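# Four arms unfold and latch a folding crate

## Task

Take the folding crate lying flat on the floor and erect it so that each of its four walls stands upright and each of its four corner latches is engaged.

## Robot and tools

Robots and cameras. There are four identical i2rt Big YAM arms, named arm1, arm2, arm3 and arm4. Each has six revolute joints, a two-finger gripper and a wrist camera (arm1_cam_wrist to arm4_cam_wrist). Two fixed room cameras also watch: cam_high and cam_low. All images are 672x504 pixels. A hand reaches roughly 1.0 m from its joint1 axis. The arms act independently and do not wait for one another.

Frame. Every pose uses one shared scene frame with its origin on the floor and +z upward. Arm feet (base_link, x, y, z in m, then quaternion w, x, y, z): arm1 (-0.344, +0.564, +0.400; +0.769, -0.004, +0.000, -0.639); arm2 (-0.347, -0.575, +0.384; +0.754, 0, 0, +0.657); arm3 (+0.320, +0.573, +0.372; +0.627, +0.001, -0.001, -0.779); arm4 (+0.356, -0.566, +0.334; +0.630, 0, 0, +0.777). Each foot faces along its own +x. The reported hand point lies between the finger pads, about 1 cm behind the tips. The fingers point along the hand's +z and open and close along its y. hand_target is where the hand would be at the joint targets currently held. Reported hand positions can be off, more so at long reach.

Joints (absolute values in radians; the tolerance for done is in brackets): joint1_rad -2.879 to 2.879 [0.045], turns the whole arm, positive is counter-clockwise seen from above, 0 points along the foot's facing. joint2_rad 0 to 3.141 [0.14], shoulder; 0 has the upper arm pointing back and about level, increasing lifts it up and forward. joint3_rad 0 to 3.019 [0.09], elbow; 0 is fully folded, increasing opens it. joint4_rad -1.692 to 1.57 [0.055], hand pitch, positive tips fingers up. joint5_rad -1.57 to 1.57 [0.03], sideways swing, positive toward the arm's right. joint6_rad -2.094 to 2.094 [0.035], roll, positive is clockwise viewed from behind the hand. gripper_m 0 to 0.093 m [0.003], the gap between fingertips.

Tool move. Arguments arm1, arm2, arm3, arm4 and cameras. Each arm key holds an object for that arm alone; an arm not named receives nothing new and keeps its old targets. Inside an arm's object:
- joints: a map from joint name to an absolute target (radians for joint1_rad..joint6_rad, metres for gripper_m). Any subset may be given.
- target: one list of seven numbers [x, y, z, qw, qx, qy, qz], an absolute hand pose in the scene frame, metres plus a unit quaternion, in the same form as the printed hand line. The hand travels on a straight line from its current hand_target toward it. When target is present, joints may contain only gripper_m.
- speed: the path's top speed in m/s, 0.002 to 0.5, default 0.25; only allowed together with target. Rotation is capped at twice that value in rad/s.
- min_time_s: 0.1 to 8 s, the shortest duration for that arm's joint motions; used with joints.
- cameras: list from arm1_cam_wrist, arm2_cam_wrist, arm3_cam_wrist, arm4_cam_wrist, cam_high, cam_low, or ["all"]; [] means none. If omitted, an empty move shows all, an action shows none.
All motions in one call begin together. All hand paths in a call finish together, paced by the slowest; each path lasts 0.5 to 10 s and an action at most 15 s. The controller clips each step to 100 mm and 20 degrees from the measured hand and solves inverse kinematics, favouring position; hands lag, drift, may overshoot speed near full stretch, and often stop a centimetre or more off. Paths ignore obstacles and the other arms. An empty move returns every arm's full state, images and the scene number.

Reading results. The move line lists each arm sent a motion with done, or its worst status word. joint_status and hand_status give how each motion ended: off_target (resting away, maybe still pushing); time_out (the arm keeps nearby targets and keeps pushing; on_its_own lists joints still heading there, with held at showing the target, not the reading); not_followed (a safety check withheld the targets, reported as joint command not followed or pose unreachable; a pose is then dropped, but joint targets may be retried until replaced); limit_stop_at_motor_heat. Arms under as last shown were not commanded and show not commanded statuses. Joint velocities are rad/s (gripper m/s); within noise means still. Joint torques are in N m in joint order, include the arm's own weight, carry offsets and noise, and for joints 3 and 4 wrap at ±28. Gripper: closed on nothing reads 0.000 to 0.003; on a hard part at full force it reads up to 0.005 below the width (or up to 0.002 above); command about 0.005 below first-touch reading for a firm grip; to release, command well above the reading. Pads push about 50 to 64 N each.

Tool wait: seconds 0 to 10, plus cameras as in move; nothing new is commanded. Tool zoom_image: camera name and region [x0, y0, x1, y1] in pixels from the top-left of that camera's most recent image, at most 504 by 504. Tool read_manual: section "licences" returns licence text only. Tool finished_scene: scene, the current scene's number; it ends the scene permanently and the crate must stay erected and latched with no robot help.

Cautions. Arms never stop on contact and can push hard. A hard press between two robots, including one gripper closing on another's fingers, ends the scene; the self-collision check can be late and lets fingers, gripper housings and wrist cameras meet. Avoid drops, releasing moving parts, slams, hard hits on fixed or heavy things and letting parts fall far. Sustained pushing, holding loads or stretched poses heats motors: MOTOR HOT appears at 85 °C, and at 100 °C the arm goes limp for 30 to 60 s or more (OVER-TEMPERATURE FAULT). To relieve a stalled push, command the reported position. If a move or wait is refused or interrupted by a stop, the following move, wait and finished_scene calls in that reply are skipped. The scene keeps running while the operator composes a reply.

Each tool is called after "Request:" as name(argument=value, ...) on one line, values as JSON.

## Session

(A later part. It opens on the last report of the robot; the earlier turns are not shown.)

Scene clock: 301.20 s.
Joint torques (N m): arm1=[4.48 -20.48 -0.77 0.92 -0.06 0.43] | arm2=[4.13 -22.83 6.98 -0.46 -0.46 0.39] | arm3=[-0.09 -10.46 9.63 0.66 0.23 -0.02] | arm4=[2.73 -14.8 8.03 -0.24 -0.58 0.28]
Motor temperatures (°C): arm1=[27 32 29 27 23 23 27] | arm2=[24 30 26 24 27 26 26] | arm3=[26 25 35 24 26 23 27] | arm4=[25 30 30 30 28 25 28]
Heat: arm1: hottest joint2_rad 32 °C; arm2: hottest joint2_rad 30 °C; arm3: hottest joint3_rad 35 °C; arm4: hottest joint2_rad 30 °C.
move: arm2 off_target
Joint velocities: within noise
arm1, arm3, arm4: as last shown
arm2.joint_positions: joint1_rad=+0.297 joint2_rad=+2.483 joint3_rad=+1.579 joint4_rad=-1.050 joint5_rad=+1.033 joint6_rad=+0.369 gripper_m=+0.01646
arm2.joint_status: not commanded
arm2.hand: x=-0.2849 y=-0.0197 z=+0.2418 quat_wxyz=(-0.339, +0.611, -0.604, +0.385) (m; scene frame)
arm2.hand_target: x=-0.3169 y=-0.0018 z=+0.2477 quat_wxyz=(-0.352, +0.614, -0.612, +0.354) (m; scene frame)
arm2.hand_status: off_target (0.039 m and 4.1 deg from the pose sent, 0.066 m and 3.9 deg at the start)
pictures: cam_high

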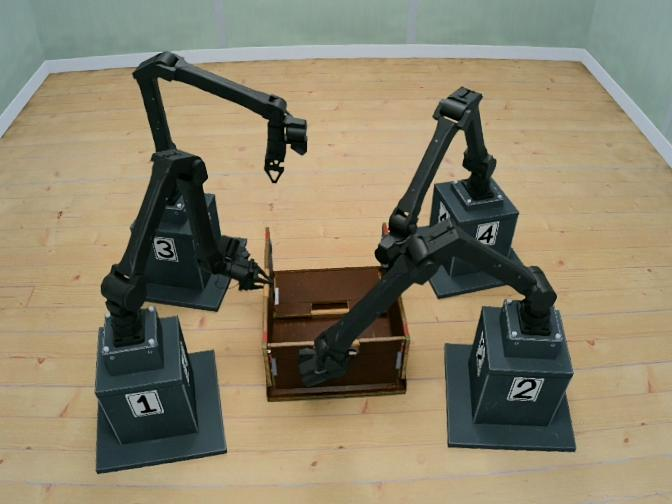

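Request:
move(arm2={"target": [-0.335, 0.0, 0.247, -0.3536, 0.6124, -0.6124, 0.3536], "speed": 0.06}, cameras=["cam_high", "arm2_cam_wrist", "arm1_cam_wrist"])

Request:
zoom_image(camera="cam_high", region=[240, 220, 430, 420])

Scene clock: 303.83 s.
Joint torques (N m): arm1=[4.07 -20.25 -0.68 1.22 -0.06 0.51] | arm2=[6.71 -22.89 7.17 -0.54 -0.9 0.59] | arm3=[0.09 -10.29 9.62 0.7 0.23 -0.05] | arm4=[2.73 -14.8 8.03 -0.24 -0.58 0.28]
Motor temperatures (°C): arm1=[27 32 29 27 23 23 27] | arm2=[24 30 26 24 27 26 26] | arm3=[26 25 35 24 26 23 27] | arm4=[24 30 30 30 28 25 28]
Heat: arm1: hottest joint2_rad 32 °C; arm2: hottest joint2_rad 30 °C; arm3: hottest joint3_rad 35 °C; arm4: hottest joint2_rad 30 °C.
move: arm2 off_target
Joint velocities: within noise
arm1, arm3, arm4: as last shown
arm2.joint_positions: joint1_rad=+0.299 joint2_rad=+2.495 joint3_rad=+1.599 joint4_rad=-1.090 joint5_rad=+1.033 joint6_rad=+0.398 gripper_m=+0.01646
arm2.joint_status: not commanded
arm2.hand: x=-0.2857 y=-0.0199 z=+0.2414 quat_wxyz=(-0.337, +0.607, -0.605, +0.391) (m; scene frame)
arm2.hand_target: x=-0.3345 y=-0.0023 z=+0.2470 quat_wxyz=(-0.354, +0.614, -0.612, +0.352) (m; scene frame)
arm2.hand_status: off_target (0.053 m and 4.8 deg from the pose sent, 0.054 m and 4.1 deg at the start)
pictures: arm1_cam_wrist, arm2_cam_wrist, cam_high

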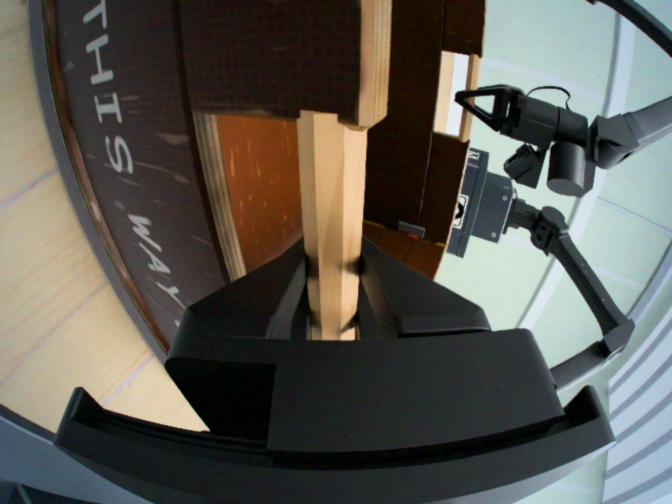

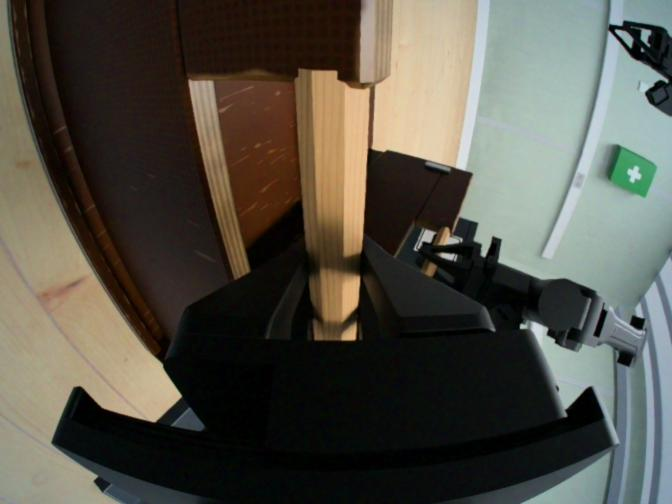

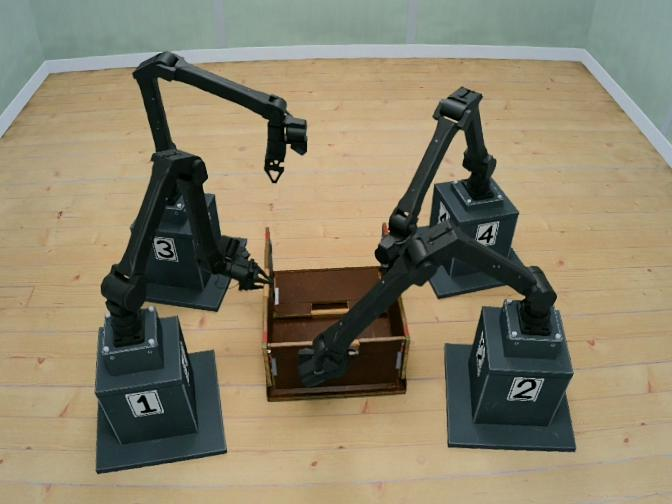

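Scaled by 2.520 from the camera's 672x504 image, which has a finer 960x720 frame.

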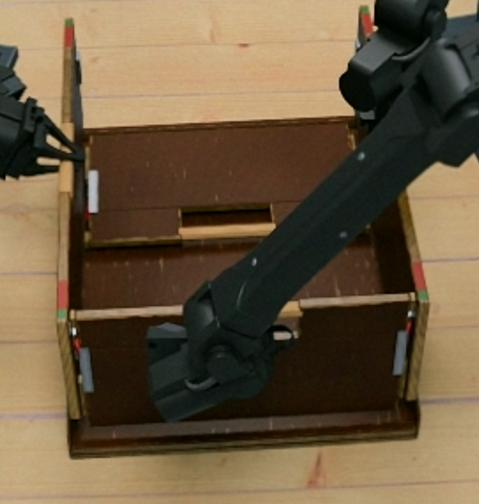

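Request:
move(arm2={"target": [-0.270, 0.0, 0.245, -0.3536, 0.6124, -0.6124, 0.3536], "speed": 0.06}, cameras=["cam_high", "cam_low"])

Request:
zoom_image(camera="cam_high", region=[240, 220, 430, 420])

Scene clock: 306.90 s.
Joint torques (N m): arm1=[4.48 -19.84 -0.79 1.31 -0.07 0.43] | arm2=[-1.67 -23.12 5.55 1.94 0.19 -0.31] | arm3=[0.26 -10.05 9.58 0.62 0.25 -0.02] | arm4=[2.73 -14.8 8.02 -0.24 -0.58 0.29]
Motor temperatures (°C): arm1=[27 32 29 27 23 23 27] | arm2=[24 30 26 24 27 26 26] | arm3=[26 25 35 24 26 23 27] | arm4=[24 30 30 30 28 25 29]
Heat: arm1: hottest joint2_rad 32 °C; arm2: hottest joint2_rad 30 °C; arm3: hottest joint3_rad 35 °C; arm4: hottest joint2_rad 30 °C.
move: arm2 off_target
Joint velocities: within noise
arm1, arm3, arm4: as last shown
arm2.joint_positions: joint1_rad=+0.293 joint2_rad=+2.463 joint3_rad=+1.538 joint4_rad=-0.959 joint5_rad=+1.039 joint6_rad=+0.303 gripper_m=+0.01646
arm2.joint_status: not commanded
arm2.hand: x=-0.2819 y=-0.0191 z=+0.2406 quat_wxyz=(-0.346, +0.619, -0.598, +0.374) (m; scene frame)
arm2.hand_target: x=-0.2754 y=-0.0014 z=+0.2456 quat_wxyz=(-0.354, +0.613, -0.612, +0.353) (m; scene frame)
arm2.hand_status: off_target (0.023 m and 3.1 deg from the pose sent, 0.026 m and 4.8 deg at the start)
pictures: cam_high, cam_low

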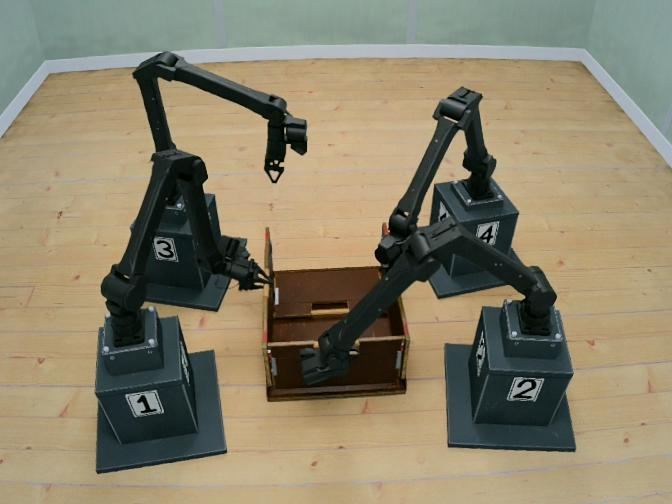

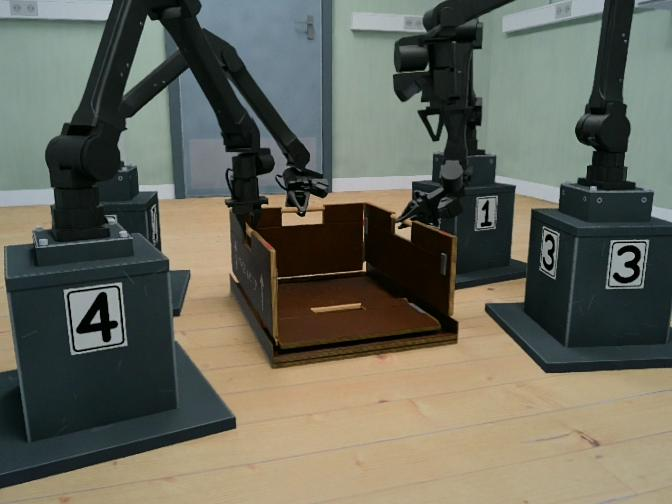

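Scaled by 2.520 from the camera's 672x504 image, which has a finer 960x720 frame.

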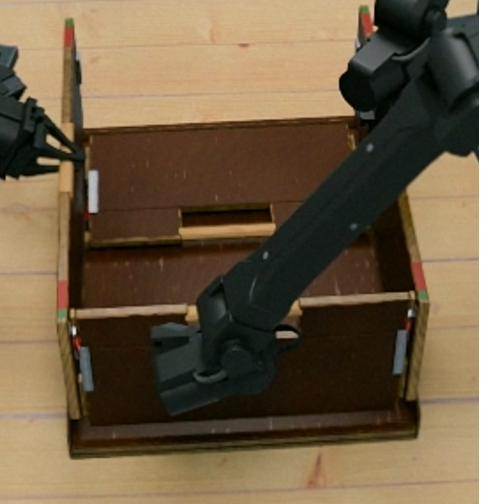

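Request:
move(arm2={"target": [-0.252, 0.0, 0.240, -0.3536, 0.6124, -0.6124, 0.3536], "speed": 0.06}, cameras=["cam_high"])

Request:
zoom_image(camera="cam_high", region=[240, 220, 430, 420])

Scene clock: 309.17 s.
Joint torques (N m): arm1=[4.25 -19.6 -0.66 1.13 -0.1 0.5] | arm2=[-5.01 -22.01 5.98 2.29 0.46 -0.56] | arm3=[0.03 -10.52 9.65 0.72 0.21 0.01] | arm4=[2.78 -14.8 8.03 -0.24 -0.58 0.29]
Motor temperatures (°C): arm1=[27 32 29 27 23 23 27] | arm2=[24 30 26 24 27 26 26] | arm3=[26 25 35 24 26 23 27] | arm4=[24 30 30 30 28 25 29]
Heat: arm1: hottest joint2_rad 32 °C; arm2: hottest joint2_rad 30 °C; arm3: hottest joint3_rad 35 °C; arm4: hottest joint2_rad 30 °C.
move: arm2 off_target
Joint velocities: within noise
arm1, arm3, arm4: as last shown
arm2.joint_positions: joint1_rad=+0.291 joint2_rad=+2.447 joint3_rad=+1.509 joint4_rad=-0.895 joint5_rad=+1.038 joint6_rad=+0.257 gripper_m=+0.01646
arm2.joint_status: not commanded
arm2.hand: x=-0.2813 y=-0.0186 z=+0.2400 quat_wxyz=(-0.349, +0.625, -0.595, +0.365) (m; scene frame)
arm2.hand_target: x=-0.2529 y=-0.0019 z=+0.2404 quat_wxyz=(-0.352, +0.612, -0.614, +0.354) (m; scene frame)
arm2.hand_status: off_target (0.035 m and 2.8 deg from the pose sent, 0.036 m and 3.1 deg at the start)
pictures: cam_high

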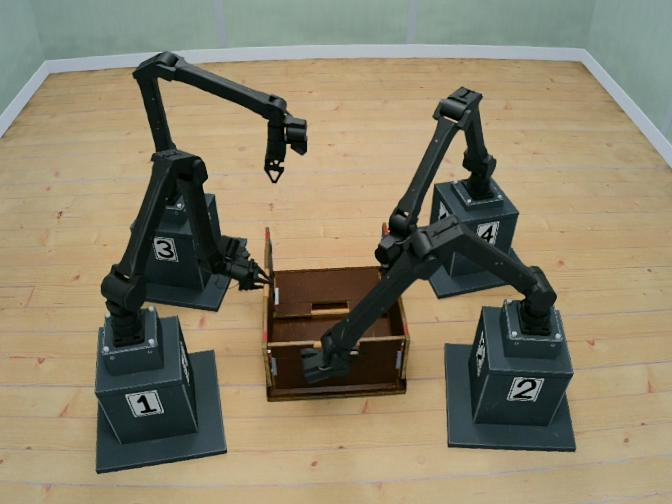

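Scaled by 2.520 from the camera's 672x504 image, which has a finer 960x720 frame.

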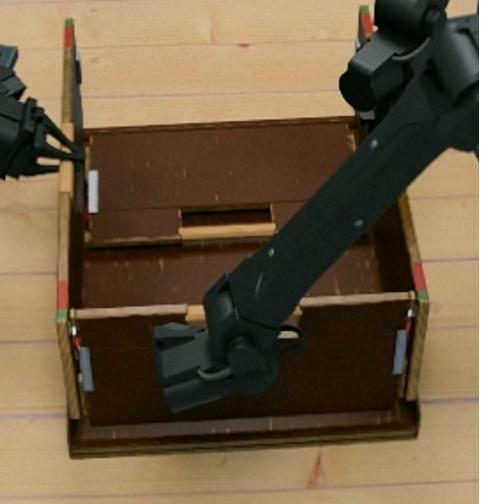

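Request:
move(arm2={"target": [-0.282, 0.0, 0.243, -0.3536, 0.6124, -0.6124, 0.3536], "speed": 0.06}, arm3={"target": [0.029, -0.014, 0.178, 0, 0.7071, 0.7071, 0], "joints": {"gripper_m": 0.055}}, cameras=["arm3_cam_wrist", "cam_high"])

Scene clock: 314.60 s.
Joint torques (N m): arm1=[4.01 -20.07 -0.75 1.11 -0.08 0.48] | arm2=[-0.56 -21.48 7.51 0.01 0.4 0.08] | arm3=[-0.97 -19.25 8.32 -0.13 -0.05 -0.05] | arm4=[2.73 -14.8 8.02 -0.25 -0.58 0.28]
Motor temperatures (°C): arm1=[27 32 29 27 23 23 27] | arm2=[24 30 27 25 27 26 26] | arm3=[26 25 35 24 26 23 27] | arm4=[24 30 30 30 28 25 29]
Heat: arm1: hottest joint2_rad 32 °C; arm2: hottest joint2_rad 30 °C; arm3: hottest joint3_rad 35 °C; arm4: hottest joint2_rad 30 °C.
move: arm2 off_target; arm3 off_target
Joint velocities: within noise
arm1: as last shown
arm2.joint_positions: joint1_rad=+0.291 joint2_rad=+2.453 joint3_rad=+1.524 joint4_rad=-0.933 joint5_rad=+1.033 joint6_rad=+0.284 gripper_m=+0.01646
arm2.joint_status: not commanded
arm2.hand: x=-0.2816 y=-0.0194 z=+0.2407 quat_wxyz=(-0.345, +0.621, -0.599, +0.369) (m; scene frame)
arm2.hand_target: x=-0.2818 y=-0.0010 z=+0.2435 quat_wxyz=(-0.353, +0.614, -0.610, +0.355) (m; scene frame)
arm2.hand_status: off_target (0.020 m and 2.7 deg from the pose sent, 0.019 m and 2.8 deg at the start)
arm3.joint_positions: joint1_rad=-0.241 joint2_rad=+2.458 joint3_rad=+1.733 joint4_rad=-0.842 joint5_rad=+0.003 joint6_rad=-0.450 gripper_m=+0.05512
arm3.joint_status: all done
arm3.hand: x=+0.0358 y=-0.0051 z=+0.1862 quat_wxyz=(+0.000, -0.709, -0.705, +0.001) (m; scene frame)
arm3.hand_target: x=+0.0311 y=-0.0097 z=+0.1764 quat_wxyz=(-0.001, -0.707, -0.707, -0.002) (m; scene frame)
arm3.hand_status: off_target (0.014 m and 0.4 deg from the pose sent, 0.435 m and 2.8 deg at the start)
arm4.joint_positions: joint1_rad=+0.616 joint2_rad=+2.052 joint3_rad=+1.204 joint4_rad=-0.696 joint5_rad=+0.013 joint6_rad=-0.754 gripper_m=+0.01663
arm4.joint_status: not commanded
arm4.hand: x=-0.0211 y=-0.2132 z=+0.2351 quat_wxyz=(-0.014, +1.000, +0.003, -0.005) (m; scene frame)
arm4.hand_target: x=-0.0253 y=-0.2214 z=+0.2200 quat_wxyz=(+0.001, +1.000, +0.001, +0.001) (m; scene frame)
arm4.hand_status: not commanded
pictures: arm3_cam_wrist, cam_high

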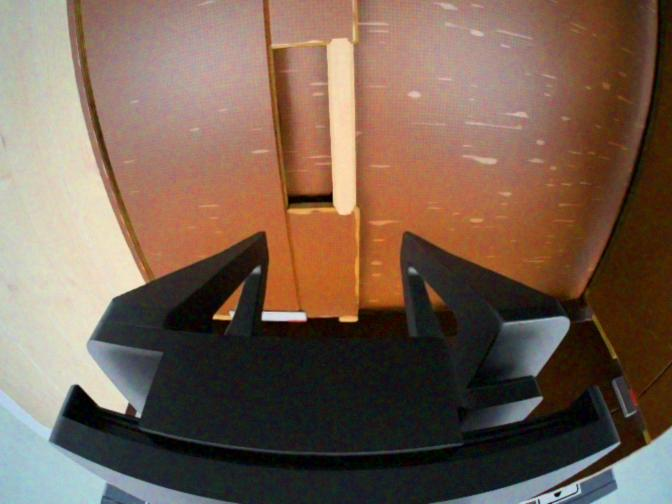

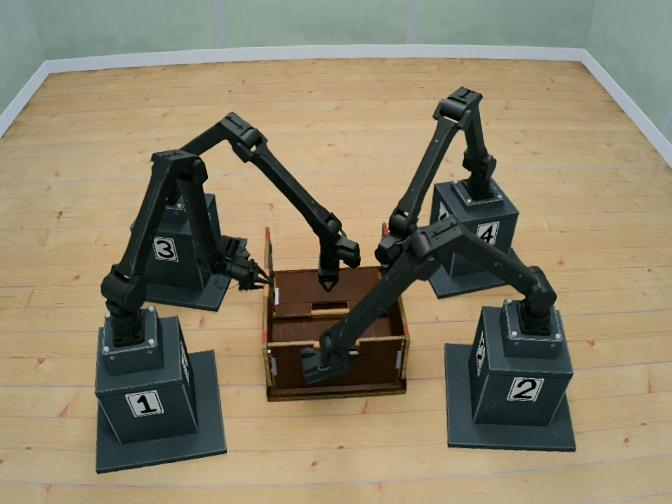

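Request:
move(arm2={"joints": {"gripper_m": 0.05}}, arm3={"target": [0.0215, -0.020, 0.036, 0, 0.7071, 0.7071, 0], "speed": 0.12}, cameras=["arm3_cam_wrist", "arm2_cam_wrist", "cam_high"])

Scene clock: 319.67 s.
Joint torques (N m): arm1=[4.37 -20.25 -0.81 1.14 -0.07 0.46] | arm2=[-0.56 -21.83 6.23 0.05 0.44 0.08] | arm3=[-1.55 -19.9 7.65 0.36 0.05 -0.06] | arm4=[2.78 -14.8 8.03 -0.24 -0.58 0.28]
Motor temperatures (°C): arm1=[27 32 29 27 23 23 27] | arm2=[24 30 27 24 27 26 26] | arm3=[26 26 35 24 26 23 27] | arm4=[24 30 30 30 28 25 29]
Heat: arm1: hottest joint2_rad 32 °C; arm2: hottest joint2_rad 30 °C; arm3: hottest joint3_rad 35 °C; arm4: hottest joint2_rad 30 °C.
move: arm2 done; arm3 off_target
Joint velocities: within noise
arm1.joint_positions: joint1_rad=+0.797 joint2_rad=+2.343 joint3_rad=+0.802 joint4_rad=+0.713 joint5_rad=+0.846 joint6_rad=-0.905 gripper_m=+0.01633
arm1.joint_status: not commanded
arm1.hand: x=-0.0233 y=+0.1910 z=+0.2334 quat_wxyz=(+0.019, -0.012, -0.861, +0.508) (m; scene frame)
arm1.hand_target: x=-0.0102 y=+0.2130 z=+0.2369 quat_wxyz=(-0.001, +0.000, -0.866, +0.501) (m; scene frame)
arm1.hand_status: not commanded
arm2.joint_positions: joint1_rad=+0.282 joint2_rad=+2.455 joint3_rad=+1.544 joint4_rad=-0.924 joint5_rad=+1.031 joint6_rad=+0.280 gripper_m=+0.04989
arm2.joint_status: all done
arm2.hand: x=-0.2781 y=-0.0100 z=+0.2430 quat_wxyz=(-0.349, +0.616, -0.606, +0.361) (m; scene frame)
arm2.hand_target: x=-0.2769 y=-0.0003 z=+0.2432 quat_wxyz=(-0.353, +0.611, -0.614, +0.354) (m; scene frame)
arm2.hand_status: not commanded
arm3.joint_positions: joint1_rad=-0.242 joint2_rad=+2.768 joint3_rad=+1.947 joint4_rad=-0.754 joint5_rad=+0.003 joint6_rad=-0.456 gripper_m=+0.05512
arm3.joint_status: not commanded
arm3.hand: x=+0.0293 y=-0.0168 z=+0.0487 quat_wxyz=(+0.001, -0.708, -0.706, -0.002) (m; scene frame)
arm3.hand_target: x=+0.0214 y=-0.0179 z=+0.0364 quat_wxyz=(+0.000, -0.708, -0.706, +0.000) (m; scene frame)
arm3.hand_status: off_target (0.015 m and 0.3 deg from the pose sent, 0.152 m and 0.4 deg at the start)
arm4: as last shown
pictures: arm2_cam_wrist, arm3_cam_wrist, cam_high

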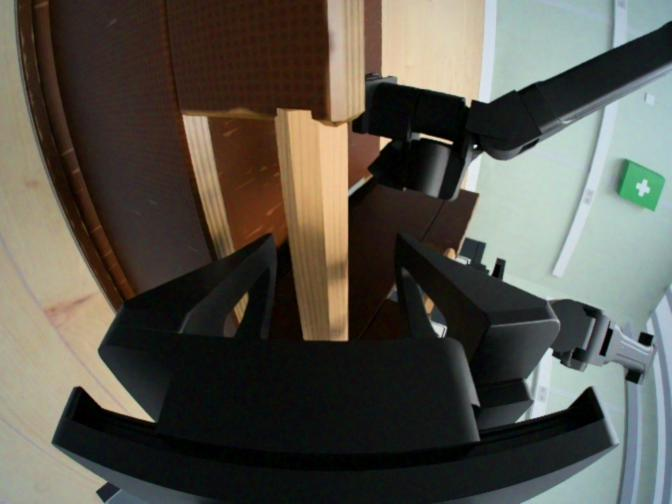

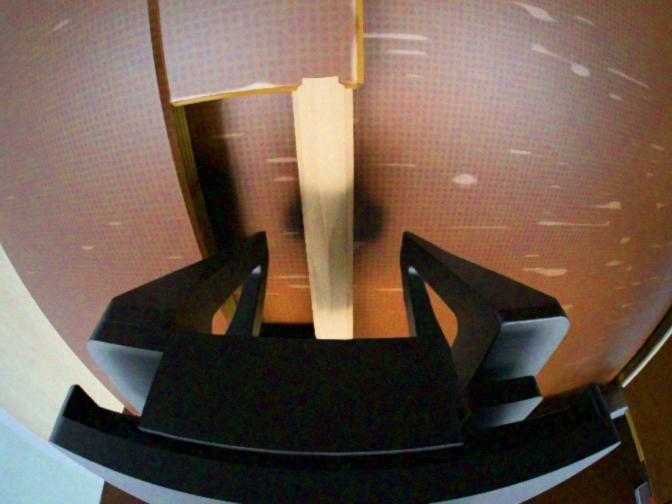

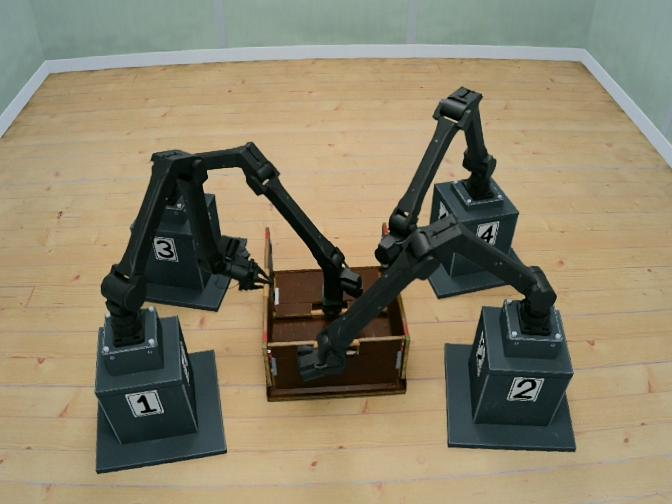

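Request:
move(arm2={"target": [-0.350, 0.0, 0.290, -0.3536, 0.6124, -0.6124, 0.3536], "speed": 0.12}, arm3={"target": [0.0215, -0.020, 0.013, 0, 0.7071, 0.7071, 0], "speed": 0.08}, cameras=["cam_high"])

Request:
move(arm3={"joints": {"gripper_m": 0.010}}, cameras=["arm3_cam_wrist"])

Scene clock: 323.20 s.
Joint torques (N m): arm1=[3.96 -20.19 -0.7 1.22 -0.06 0.45] | arm2=[-0.26 -25 6.76 -0.75 0.4 0.13] | arm3=[-1.38 -18.55 7.56 0.83 0.01 -0.07] | arm4=[2.73 -14.8 8.03 -0.24 -0.58 0.28]
Motor temperatures (°C): arm1=[27 32 29 27 23 23 27] | arm2=[24 30 27 24 27 26 25] | arm3=[26 26 35 24 26 23 27] | arm4=[24 30 30 30 28 25 29]
Heat: arm1: hottest joint2_rad 32 °C; arm2: hottest joint2_rad 30 °C; arm3: hottest joint3_rad 35 °C; arm4: hottest joint2_rad 30 °C.
move: arm2 off_target; arm3 off_target
Joint velocities: within noise
arm1, arm4: as last shown
arm2.joint_positions: joint1_rad=+0.403 joint2_rad=+2.455 joint3_rad=+1.622 joint4_rad=-1.206 joint5_rad=+0.995 joint6_rad=+0.482 gripper_m=+0.04989
arm2.joint_status: not commanded
arm2.hand: x=-0.3474 y=-0.0170 z=+0.2692 quat_wxyz=(-0.344, +0.622, -0.596, +0.372) (m; scene frame)
arm2.hand_target: x=-0.3510 y=+0.0004 z=+0.2902 quat_wxyz=(-0.355, +0.613, -0.612, +0.353) (m; scene frame)
arm2.hand_status: off_target (0.027 m and 3.2 deg from the pose sent, 0.086 m and 1.3 deg at the start)
arm3.joint_positions: joint1_rad=-0.242 joint2_rad=+2.809 joint3_rad=+1.992 joint4_rad=-0.751 joint5_rad=+0.003 joint6_rad=-0.458 gripper_m=+0.05512
arm3.joint_status: not commanded
arm3.hand: x=+0.0271 y=-0.0214 z=+0.0338 quat_wxyz=(+0.000, -0.707, -0.707, +0.000) (m; scene frame)
arm3.hand_target: x=+0.0221 y=-0.0192 z=+0.0139 quat_wxyz=(-0.001, -0.707, -0.707, +0.001) (m; scene frame)
arm3.hand_status: off_target (0.022 m and 0.1 deg from the pose sent, 0.037 m and 0.3 deg at the start)
pictures: cam_high

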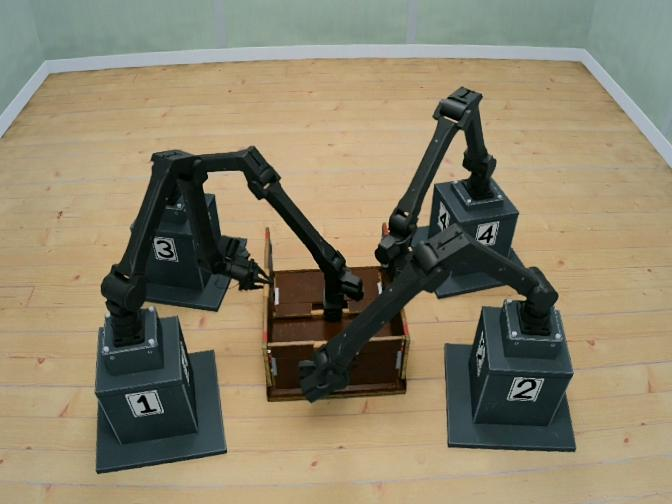

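Scene clock: 323.97 s.
Joint torques (N m): arm1=[4.42 -20.42 -0.77 1.14 -0.07 0.46] | arm2=[0.09 -25.05 6.76 -0.76 0.4 0.17] | arm3=[-1.32 -18.96 7.34 0.72 0.16 0.11] | arm4=[2.78 -14.8 8.02 -0.24 -0.58 0.28]
Motor temperatures (°C): arm1=[27 32 29 27 23 23 27] | arm2=[24 30 27 24 27 26 25] | arm3=[26 26 35 24 26 23 27] | arm4=[24 30 30 30 28 25 29]
Heat: arm1: hottest joint2_rad 32 °C; arm2: hottest joint2_rad 30 °C; arm3: hottest joint3_rad 35 °C; arm4: hottest joint2_rad 30 °C.
move: arm3 off_target
Joint velocities: within noise
arm1, arm2, arm4: as last shown
arm3.joint_positions: joint1_rad=-0.238 joint2_rad=+2.811 joint3_rad=+1.993 joint4_rad=-0.756 joint5_rad=-0.008 joint6_rad=-0.481 gripper_m=+0.01647
arm3.joint_status: gripper_m off_target (ended at +0.01650, target +0.01000)
arm3.hand: x=+0.0319 y=-0.0226 z=+0.0332 quat_wxyz=(-0.004, -0.697, -0.717, -0.003) (m; scene frame)
arm3.hand_target: x=+0.0263 y=-0.0207 z=+0.0136 quat_wxyz=(-0.004, -0.702, -0.712, -0.001) (m; scene frame)
arm3.hand_status: not commanded
pictures: arm3_cam_wrist

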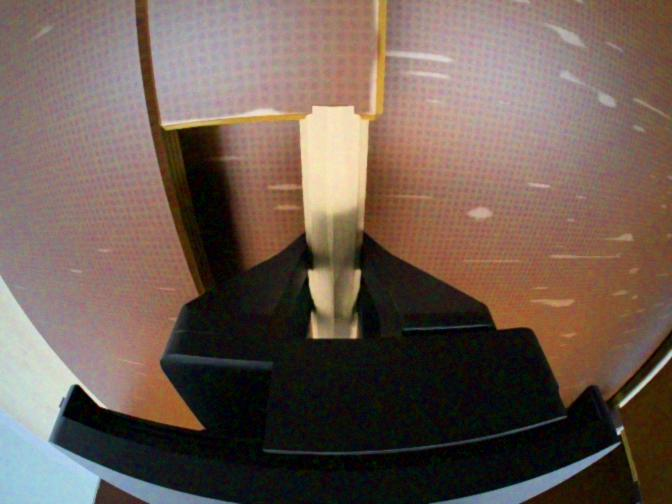

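Request:
move(arm3={"target": [0.035, -0.020, 0.114, -0.1228, 0.6964, 0.6964, -0.1228], "speed": 0.12}, cameras=[])

Request:
move(arm3={"target": [0.085, -0.020, 0.192, -0.2706, 0.6533, 0.6533, -0.2706], "speed": 0.12}, cameras=["arm3_cam_wrist", "cam_low", "cam_high"])

Scene clock: 335.13 s.
Joint torques (N m): arm1=[4.48 -20.01 -0.79 1.32 -0.05 0.41] | arm2=[-0.26 -25.05 6.76 -0.76 0.4 0.17] | arm3=[-0.26 -23.12 3.56 0.69 1.05 0.26] | arm4=[2.78 -14.8 8.03 -0.24 -0.58 0.28]
Motor temperatures (°C): arm1=[27 32 29 27 23 23 27] | arm2=[24 31 27 24 27 26 25] | arm3=[26 27 34 24 26 23 27] | arm4=[24 30 30 30 28 25 29]
Heat: arm1: hottest joint2_rad 32 °C; arm2: hottest joint2_rad 31 °C; arm3: hottest joint3_rad 34 °C; arm4: hottest joint2_rad 30 °C.
move: arm3 off_target
Joint velocities: within noise
arm1, arm4: as last shown
arm2.joint_positions: joint1_rad=+0.408 joint2_rad=+2.455 joint3_rad=+1.622 joint4_rad=-1.206 joint5_rad=+0.995 joint6_rad=+0.482 gripper_m=+0.04989
arm2.joint_status: not commanded
arm2.hand: x=-0.3500 y=-0.0170 z=+0.2692 quat_wxyz=(-0.345, +0.623, -0.595, +0.372) (m; scene frame)
arm2.hand_target: x=-0.3536 y=+0.0004 z=+0.2902 quat_wxyz=(-0.355, +0.614, -0.610, +0.352) (m; scene frame)
arm2.hand_status: not commanded
arm3.joint_positions: joint1_rad=-0.147 joint2_rad=+2.619 joint3_rad=+1.736 joint4_rad=-0.563 joint5_rad=+0.308 joint6_rad=-0.401 gripper_m=+0.01647
arm3.joint_status: not commanded
arm3.hand: x=+0.0385 y=-0.0210 z=+0.0981 quat_wxyz=(+0.116, -0.691, -0.704, +0.116) (m; scene frame)
arm3.hand_target: x=+0.0366 y=-0.0236 z=+0.1133 quat_wxyz=(+0.122, -0.694, -0.698, +0.126) (m; scene frame)
arm3.hand_status: off_target (0.016 m and 1.6 deg from the pose sent, 0.081 m and 20.7 deg at the start)
pictures: none
No camera images: "cameras" was empty.

Scene clock: 337.50 s.
Joint torques (N m): arm1=[4.13 -19.9 -0.95 0.94 -0.08 0.46] | arm2=[-0.32 -25.05 6.76 -0.76 0.4 0.16] | arm3=[0.09 -22.01 3.52 0.55 1.36 0.16] | arm4=[2.78 -14.8 8.02 -0.24 -0.58 0.28]
Motor temperatures (°C): arm1=[27 32 29 27 23 23 27] | arm2=[24 31 27 24 27 26 25] | arm3=[26 28 34 24 26 23 27] | arm4=[24 30 30 30 28 25 29]
Heat: arm1: hottest joint2_rad 32 °C; arm2: hottest joint2_rad 31 °C; arm3: hottest joint3_rad 34 °C; arm4: hottest joint2_rad 30 °C.
move: arm3 off_target
Joint velocities: within noise
arm1, arm2, arm4: as last shown
arm3.joint_positions: joint1_rad=+0.019 joint2_rad=+2.476 joint3_rad=+1.556 joint4_rad=-0.480 joint5_rad=+0.750 joint6_rad=-0.260 gripper_m=+0.01647
arm3.joint_status: not commanded
arm3.hand: x=+0.0813 y=-0.0183 z=+0.1792 quat_wxyz=(+0.267, -0.658, -0.655, +0.259) (m; scene frame)
arm3.hand_target: x=+0.0844 y=-0.0190 z=+0.1916 quat_wxyz=(+0.273, -0.655, -0.652, +0.268) (m; scene frame)
arm3.hand_status: off_target (0.013 m and 1.5 deg from the pose sent, 0.105 m and 26.2 deg at the start)
pictures: arm3_cam_wrist, cam_high, cam_low

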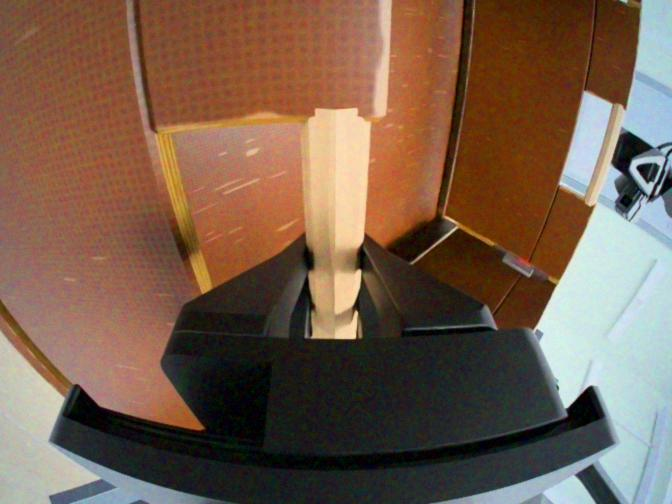

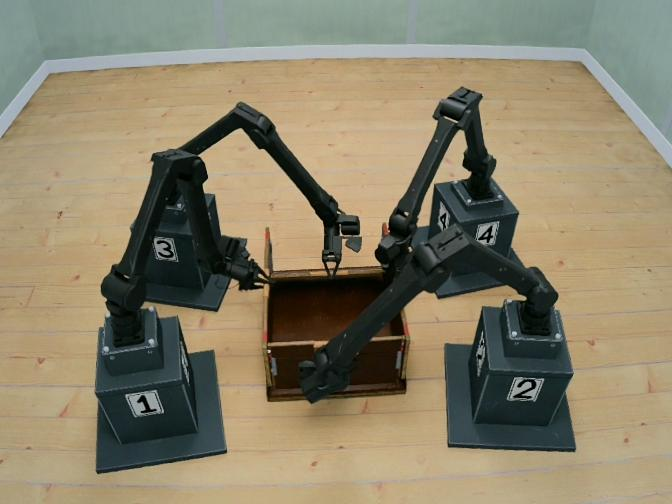

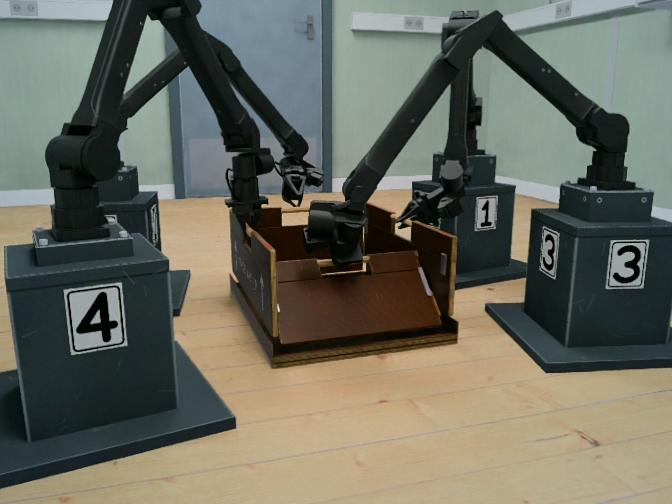

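Request:
move(arm3={"target": [0.155, -0.020, 0.236, -0.3536, 0.6124, 0.6124, -0.3536], "speed": 0.12}, cameras=[])

Request:
move(arm3={"target": [0.215, -0.020, 0.252, -0.3536, 0.6124, 0.6124, -0.3536], "speed": 0.12}, cameras=["arm3_cam_wrist", "cam_low", "cam_high"])

Scene clock: 340.20 s.
Joint torques (N m): arm1=[4.13 -20.13 -0.72 0.96 -0.06 0.44] | arm2=[-0.32 -25.05 6.76 -0.75 0.4 0.16] | arm3=[0.97 -21.36 4.44 -0.75 0.7 0.24] | arm4=[2.73 -14.8 8.03 -0.25 -0.59 0.28]
Motor temperatures (°C): arm1=[27 32 29 27 23 23 27] | arm2=[24 32 27 24 27 26 25] | arm3=[26 28 34 24 26 23 28] | arm4=[24 30 30 30 28 25 29]
Heat: arm1: hottest joint2_rad 32 °C; arm2: hottest joint2_rad 32 °C; arm3: hottest joint3_rad 34 °C; arm4: hottest joint2_rad 30 °C.
move: arm3 off_target
Joint velocities: within noise
arm1, arm2, arm4: as last shown
arm3.joint_positions: joint1_rad=+0.160 joint2_rad=+2.452 joint3_rad=+1.529 joint4_rad=-0.581 joint5_rad=+1.052 joint6_rad=-0.071 gripper_m=+0.01647
arm3.joint_status: not commanded
arm3.hand: x=+0.1360 y=-0.0153 z=+0.2255 quat_wxyz=(+0.357, -0.619, -0.605, +0.352) (m; scene frame)
arm3.hand_target: x=+0.1478 y=-0.0201 z=+0.2366 quat_wxyz=(+0.355, -0.614, -0.610, +0.354) (m; scene frame)
arm3.hand_status: off_target (0.022 m and 1.2 deg from the pose sent, 0.093 m and 16.3 deg at the start)
pictures: none
No camera images: "cameras" was empty.

Scene clock: 341.67 s.
Joint torques (N m): arm1=[3.6 -20.13 -0.69 1.13 -0.11 0.43] | arm2=[-0.32 -25 6.76 -0.76 0.4 0.17] | arm3=[1.44 -20.48 5.98 -1.35 0.14 0.24] | arm4=[2.78 -14.8 8.02 -0.24 -0.58 0.28]
Motor temperatures (°C): arm1=[27 32 29 27 23 23 27] | arm2=[24 32 27 24 27 26 25] | arm3=[26 28 34 24 26 23 28] | arm4=[24 30 30 30 28 25 29]
Heat: arm1: hottest joint2_rad 32 °C; arm2: hottest joint2_rad 32 °C; arm3: hottest joint3_rad 34 °C; arm4: hottest joint2_rad 30 °C.
move: arm3 off_target
Joint velocities: within noise
arm1, arm2, arm4: as last shown
arm3.joint_positions: joint1_rad=+0.267 joint2_rad=+2.432 joint3_rad=+1.558 joint4_rad=-0.817 joint5_rad=+1.068 joint6_rad=+0.144 gripper_m=+0.01598
arm3.joint_status: not commanded
arm3.hand: x=+0.1978 y=-0.0130 z=+0.2471 quat_wxyz=(+0.362, -0.615, -0.602, +0.359) (m; scene frame)
arm3.hand_target: x=+0.2134 y=-0.0202 z=+0.2527 quat_wxyz=(+0.355, -0.611, -0.611, +0.356) (m; scene frame)
arm3.hand_status: off_target (0.019 m and 1.6 deg from the pose sent, 0.083 m and 1.2 deg at the start)
pictures: arm3_cam_wrist, cam_high, cam_low

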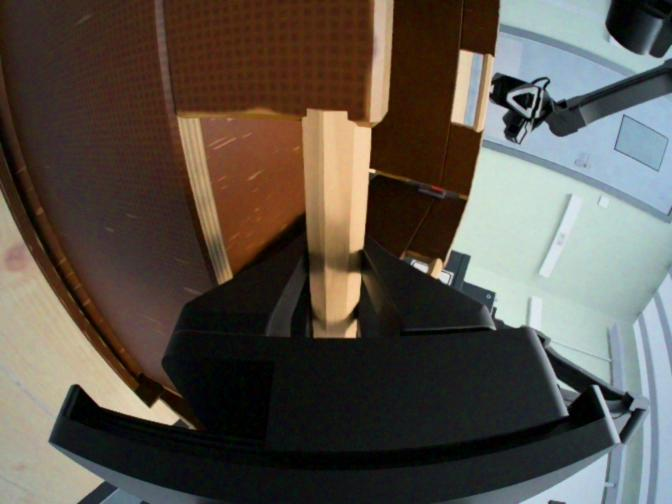

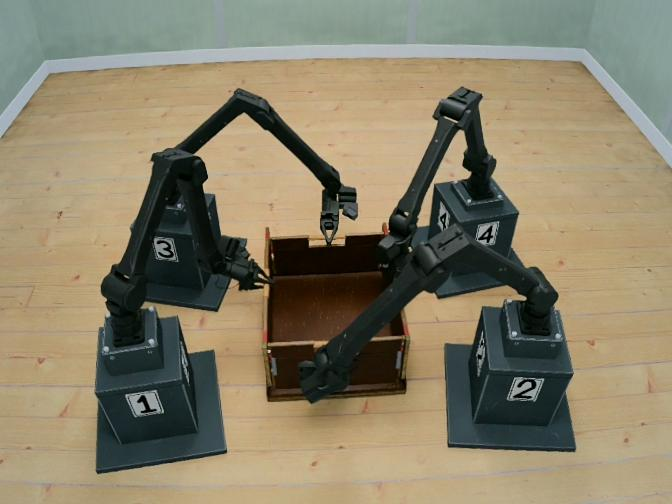

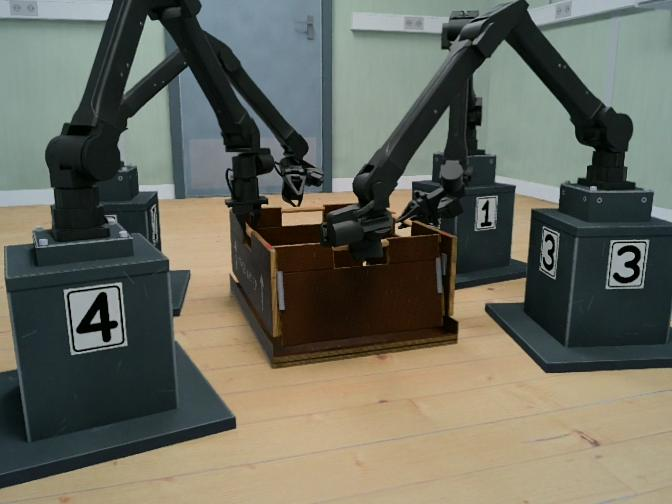

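Request:
move(arm3={"target": [0.258, -0.020, 0.253, -0.3536, 0.6124, 0.6124, -0.3536], "speed": 0.08}, cameras=[])

Request:
move(arm3={"target": [0.285, -0.020, 0.253, -0.3536, 0.6124, 0.6124, -0.3536], "speed": 0.06}, cameras=["cam_high", "cam_low"])

Request:
zoom_image(camera="cam_low", region=[215, 170, 475, 380])

Scene clock: 344.80 s.
Joint torques (N m): arm1=[4.19 -19.96 -0.84 0.92 -0.08 0.47] | arm2=[-0.32 -25.05 6.76 -0.75 0.4 0.17] | arm3=[3.31 -19.6 6.49 -1.54 0.13 0.34] | arm4=[2.78 -14.86 8.02 -0.24 -0.58 0.28]
Motor temperatures (°C): arm1=[27 32 29 27 23 23 27] | arm2=[24 32 27 24 27 26 25] | arm3=[26 28 34 24 26 23 28] | arm4=[24 30 30 30 28 25 29]
Heat: arm1: hottest joint2_rad 32 °C; arm2: hottest joint2_rad 32 °C; arm3: hottest joint3_rad 34 °C; arm4: hottest joint2_rad 30 °C.
move: arm3 off_target
Joint velocities: within noise
arm1, arm2: as last shown
arm3.joint_positions: joint1_rad=+0.319 joint2_rad=+2.444 joint3_rad=+1.602 joint4_rad=-0.960 joint5_rad=+1.043 joint6_rad=+0.268 gripper_m=+0.01585
arm3.joint_status: not commanded
arm3.hand: x=+0.2300 y=-0.0121 z=+0.2506 quat_wxyz=(+0.361, -0.620, -0.601, +0.351) (m; scene frame)
arm3.hand_target: x=+0.2581 y=-0.0196 z=+0.2522 quat_wxyz=(+0.352, -0.613, -0.613, +0.353) (m; scene frame)
arm3.hand_status: off_target (0.029 m and 1.8 deg from the pose sent, 0.061 m and 1.6 deg at the start)
arm4.joint_positions: joint1_rad=+0.616 joint2_rad=+2.052 joint3_rad=+1.204 joint4_rad=-0.696 joint5_rad=+0.013 joint6_rad=-0.754 gripper_m=+0.01663
arm4.joint_status: not commanded
arm4.hand: x=-0.0211 y=-0.2132 z=+0.2351 quat_wxyz=(-0.014, +1.000, +0.003, -0.005) (m; scene frame)
arm4.hand_target: x=-0.0253 y=-0.2214 z=+0.2200 quat_wxyz=(+0.001, +1.000, +0.001, +0.001) (m; scene frame)
arm4.hand_status: not commanded
pictures: none
No camera images: "cameras" was empty.

Scene clock: 345.93 s.
Joint torques (N m): arm1=[3.9 -20.37 -0.91 1.17 -0.1 0.46] | arm2=[-0.32 -25 6.78 -0.76 0.4 0.17] | arm3=[4.72 -20.07 6.64 -2.04 -0.17 0.43] | arm4=[2.78 -14.8 8.02 -0.24 -0.6 0.29]
Motor temperatures (°C): arm1=[27 32 29 27 23 23 27] | arm2=[24 32 27 24 27 26 25] | arm3=[26 28 34 24 26 23 28] | arm4=[24 30 30 30 28 25 29]
Heat: arm1: hottest joint2_rad 32 °C; arm2: hottest joint2_rad 32 °C; arm3: hottest joint3_rad 34 °C; arm4: hottest joint2_rad 30 °C.
move: arm3 off_target
Joint velocities: within noise
arm1.joint_positions: joint1_rad=+0.797 joint2_rad=+2.343 joint3_rad=+0.802 joint4_rad=+0.713 joint5_rad=+0.846 joint6_rad=-0.905 gripper_m=+0.01633
arm1.joint_status: not commanded
arm1.hand: x=-0.0233 y=+0.1910 z=+0.2334 quat_wxyz=(+0.019, -0.012, -0.861, +0.508) (m; scene frame)
arm1.hand_target: x=-0.0103 y=+0.2128 z=+0.2369 quat_wxyz=(-0.001, +0.000, -0.866, +0.501) (m; scene frame)
arm1.hand_status: not commanded
arm2, arm4: as last shown
arm3.joint_positions: joint1_rad=+0.341 joint2_rad=+2.466 joint3_rad=+1.636 joint4_rad=-1.041 joint5_rad=+1.051 joint6_rad=+0.340 gripper_m=+0.01585
arm3.joint_status: not commanded
arm3.hand: x=+0.2415 y=-0.0111 z=+0.2506 quat_wxyz=(+0.370, -0.620, -0.595, +0.353) (m; scene frame)
arm3.hand_target: x=+0.2827 y=-0.0190 z=+0.2539 quat_wxyz=(+0.355, -0.611, -0.612, +0.357) (m; scene frame)
arm3.hand_status: off_target (0.044 m and 2.8 deg from the pose sent, 0.056 m and 1.8 deg at the start)
arm4.hand_target: x=-0.0254 y=-0.2214 z=+0.2200 quat_wxyz=(+0.001, +1.000, +0.001, +0.000) (m; scene frame)
pictures: cam_high, cam_low

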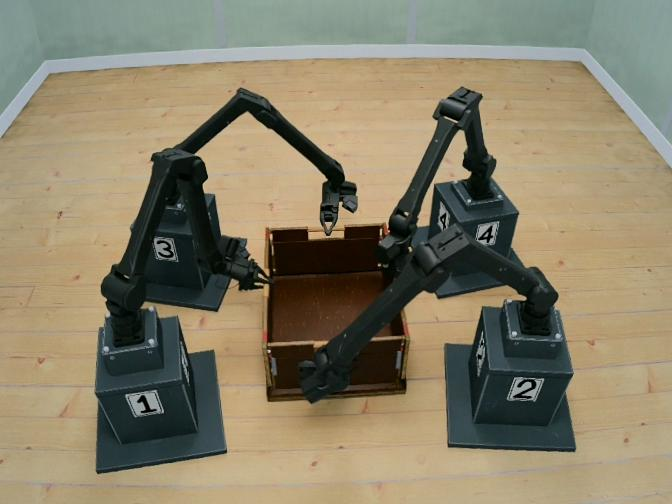

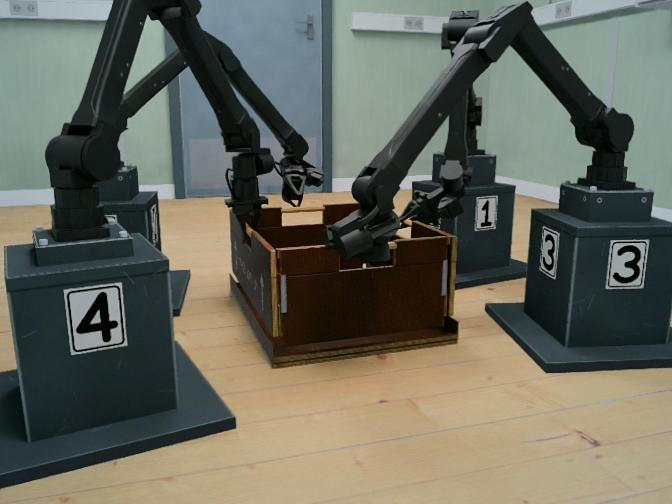

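Scaled by 1.938 from the camera's 672x504 image, which has a finer 960x720 frame.

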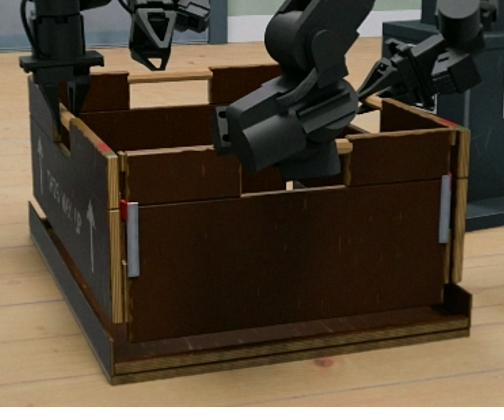

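Request:
move(arm3={"target": [0.308, -0.020, 0.254, -0.3536, 0.6124, 0.6124, -0.3536], "speed": 0.06}, cameras=["cam_high", "cam_low"])

Request:
zoom_image(camera="cam_low", region=[215, 170, 475, 380])

Scene clock: 348.03 s.
Joint torques (N m): arm1=[3.78 -20.25 -0.83 1.07 -0.12 0.5] | arm2=[-0.32 -25 6.76 -0.76 0.4 0.17] | arm3=[8 -20.13 6.52 -2.43 -0.56 0.65] | arm4=[2.73 -14.86 8.02 -0.24 -0.6 0.29]
Motor temperatures (°C): arm1=[27 32 29 27 23 23 27] | arm2=[24 32 27 24 27 26 25] | arm3=[26 28 34 24 26 23 28] | arm4=[24 30 30 30 28 25 29]
Heat: arm1: hottest joint2_rad 32 °C; arm2: hottest joint2_rad 32 °C; arm3: hottest joint3_rad 34 °C; arm4: hottest joint2_rad 30 °C.
move: arm3 off_target
Joint velocities: within noise
arm1, arm2, arm4: as last shown
arm3.joint_positions: joint1_rad=+0.341 joint2_rad=+2.480 joint3_rad=+1.665 joint4_rad=-1.100 joint5_rad=+1.042 joint6_rad=+0.377 gripper_m=+0.01585
arm3.joint_status: not commanded
arm3.hand: x=+0.2423 y=-0.0108 z=+0.2508 quat_wxyz=(+0.376, -0.624, -0.591, +0.346) (m; scene frame)
arm3.hand_target: x=+0.3048 y=-0.0175 z=+0.2541 quat_wxyz=(+0.353, -0.611, -0.614, +0.354) (m; scene frame)
arm3.hand_status: off_target (0.066 m and 3.9 deg from the pose sent, 0.067 m and 2.8 deg at the start)
pictures: cam_high, cam_low

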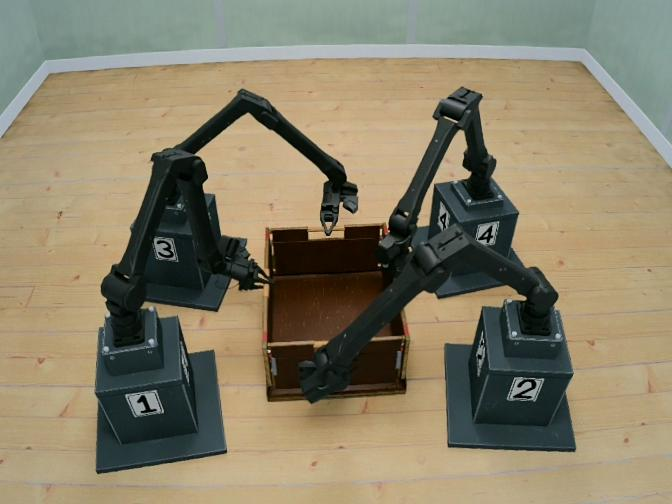

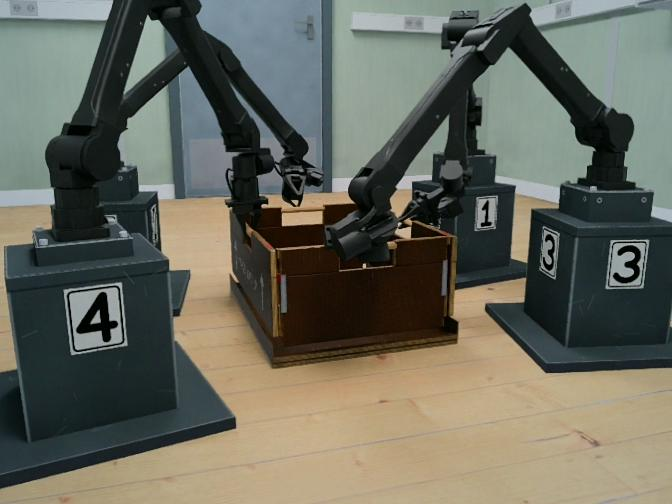

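Scaled by 1.938 from the camera's 672x504 image, which has a finer 960x720 frame.

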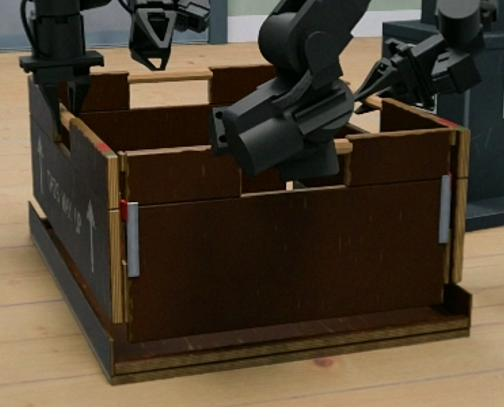

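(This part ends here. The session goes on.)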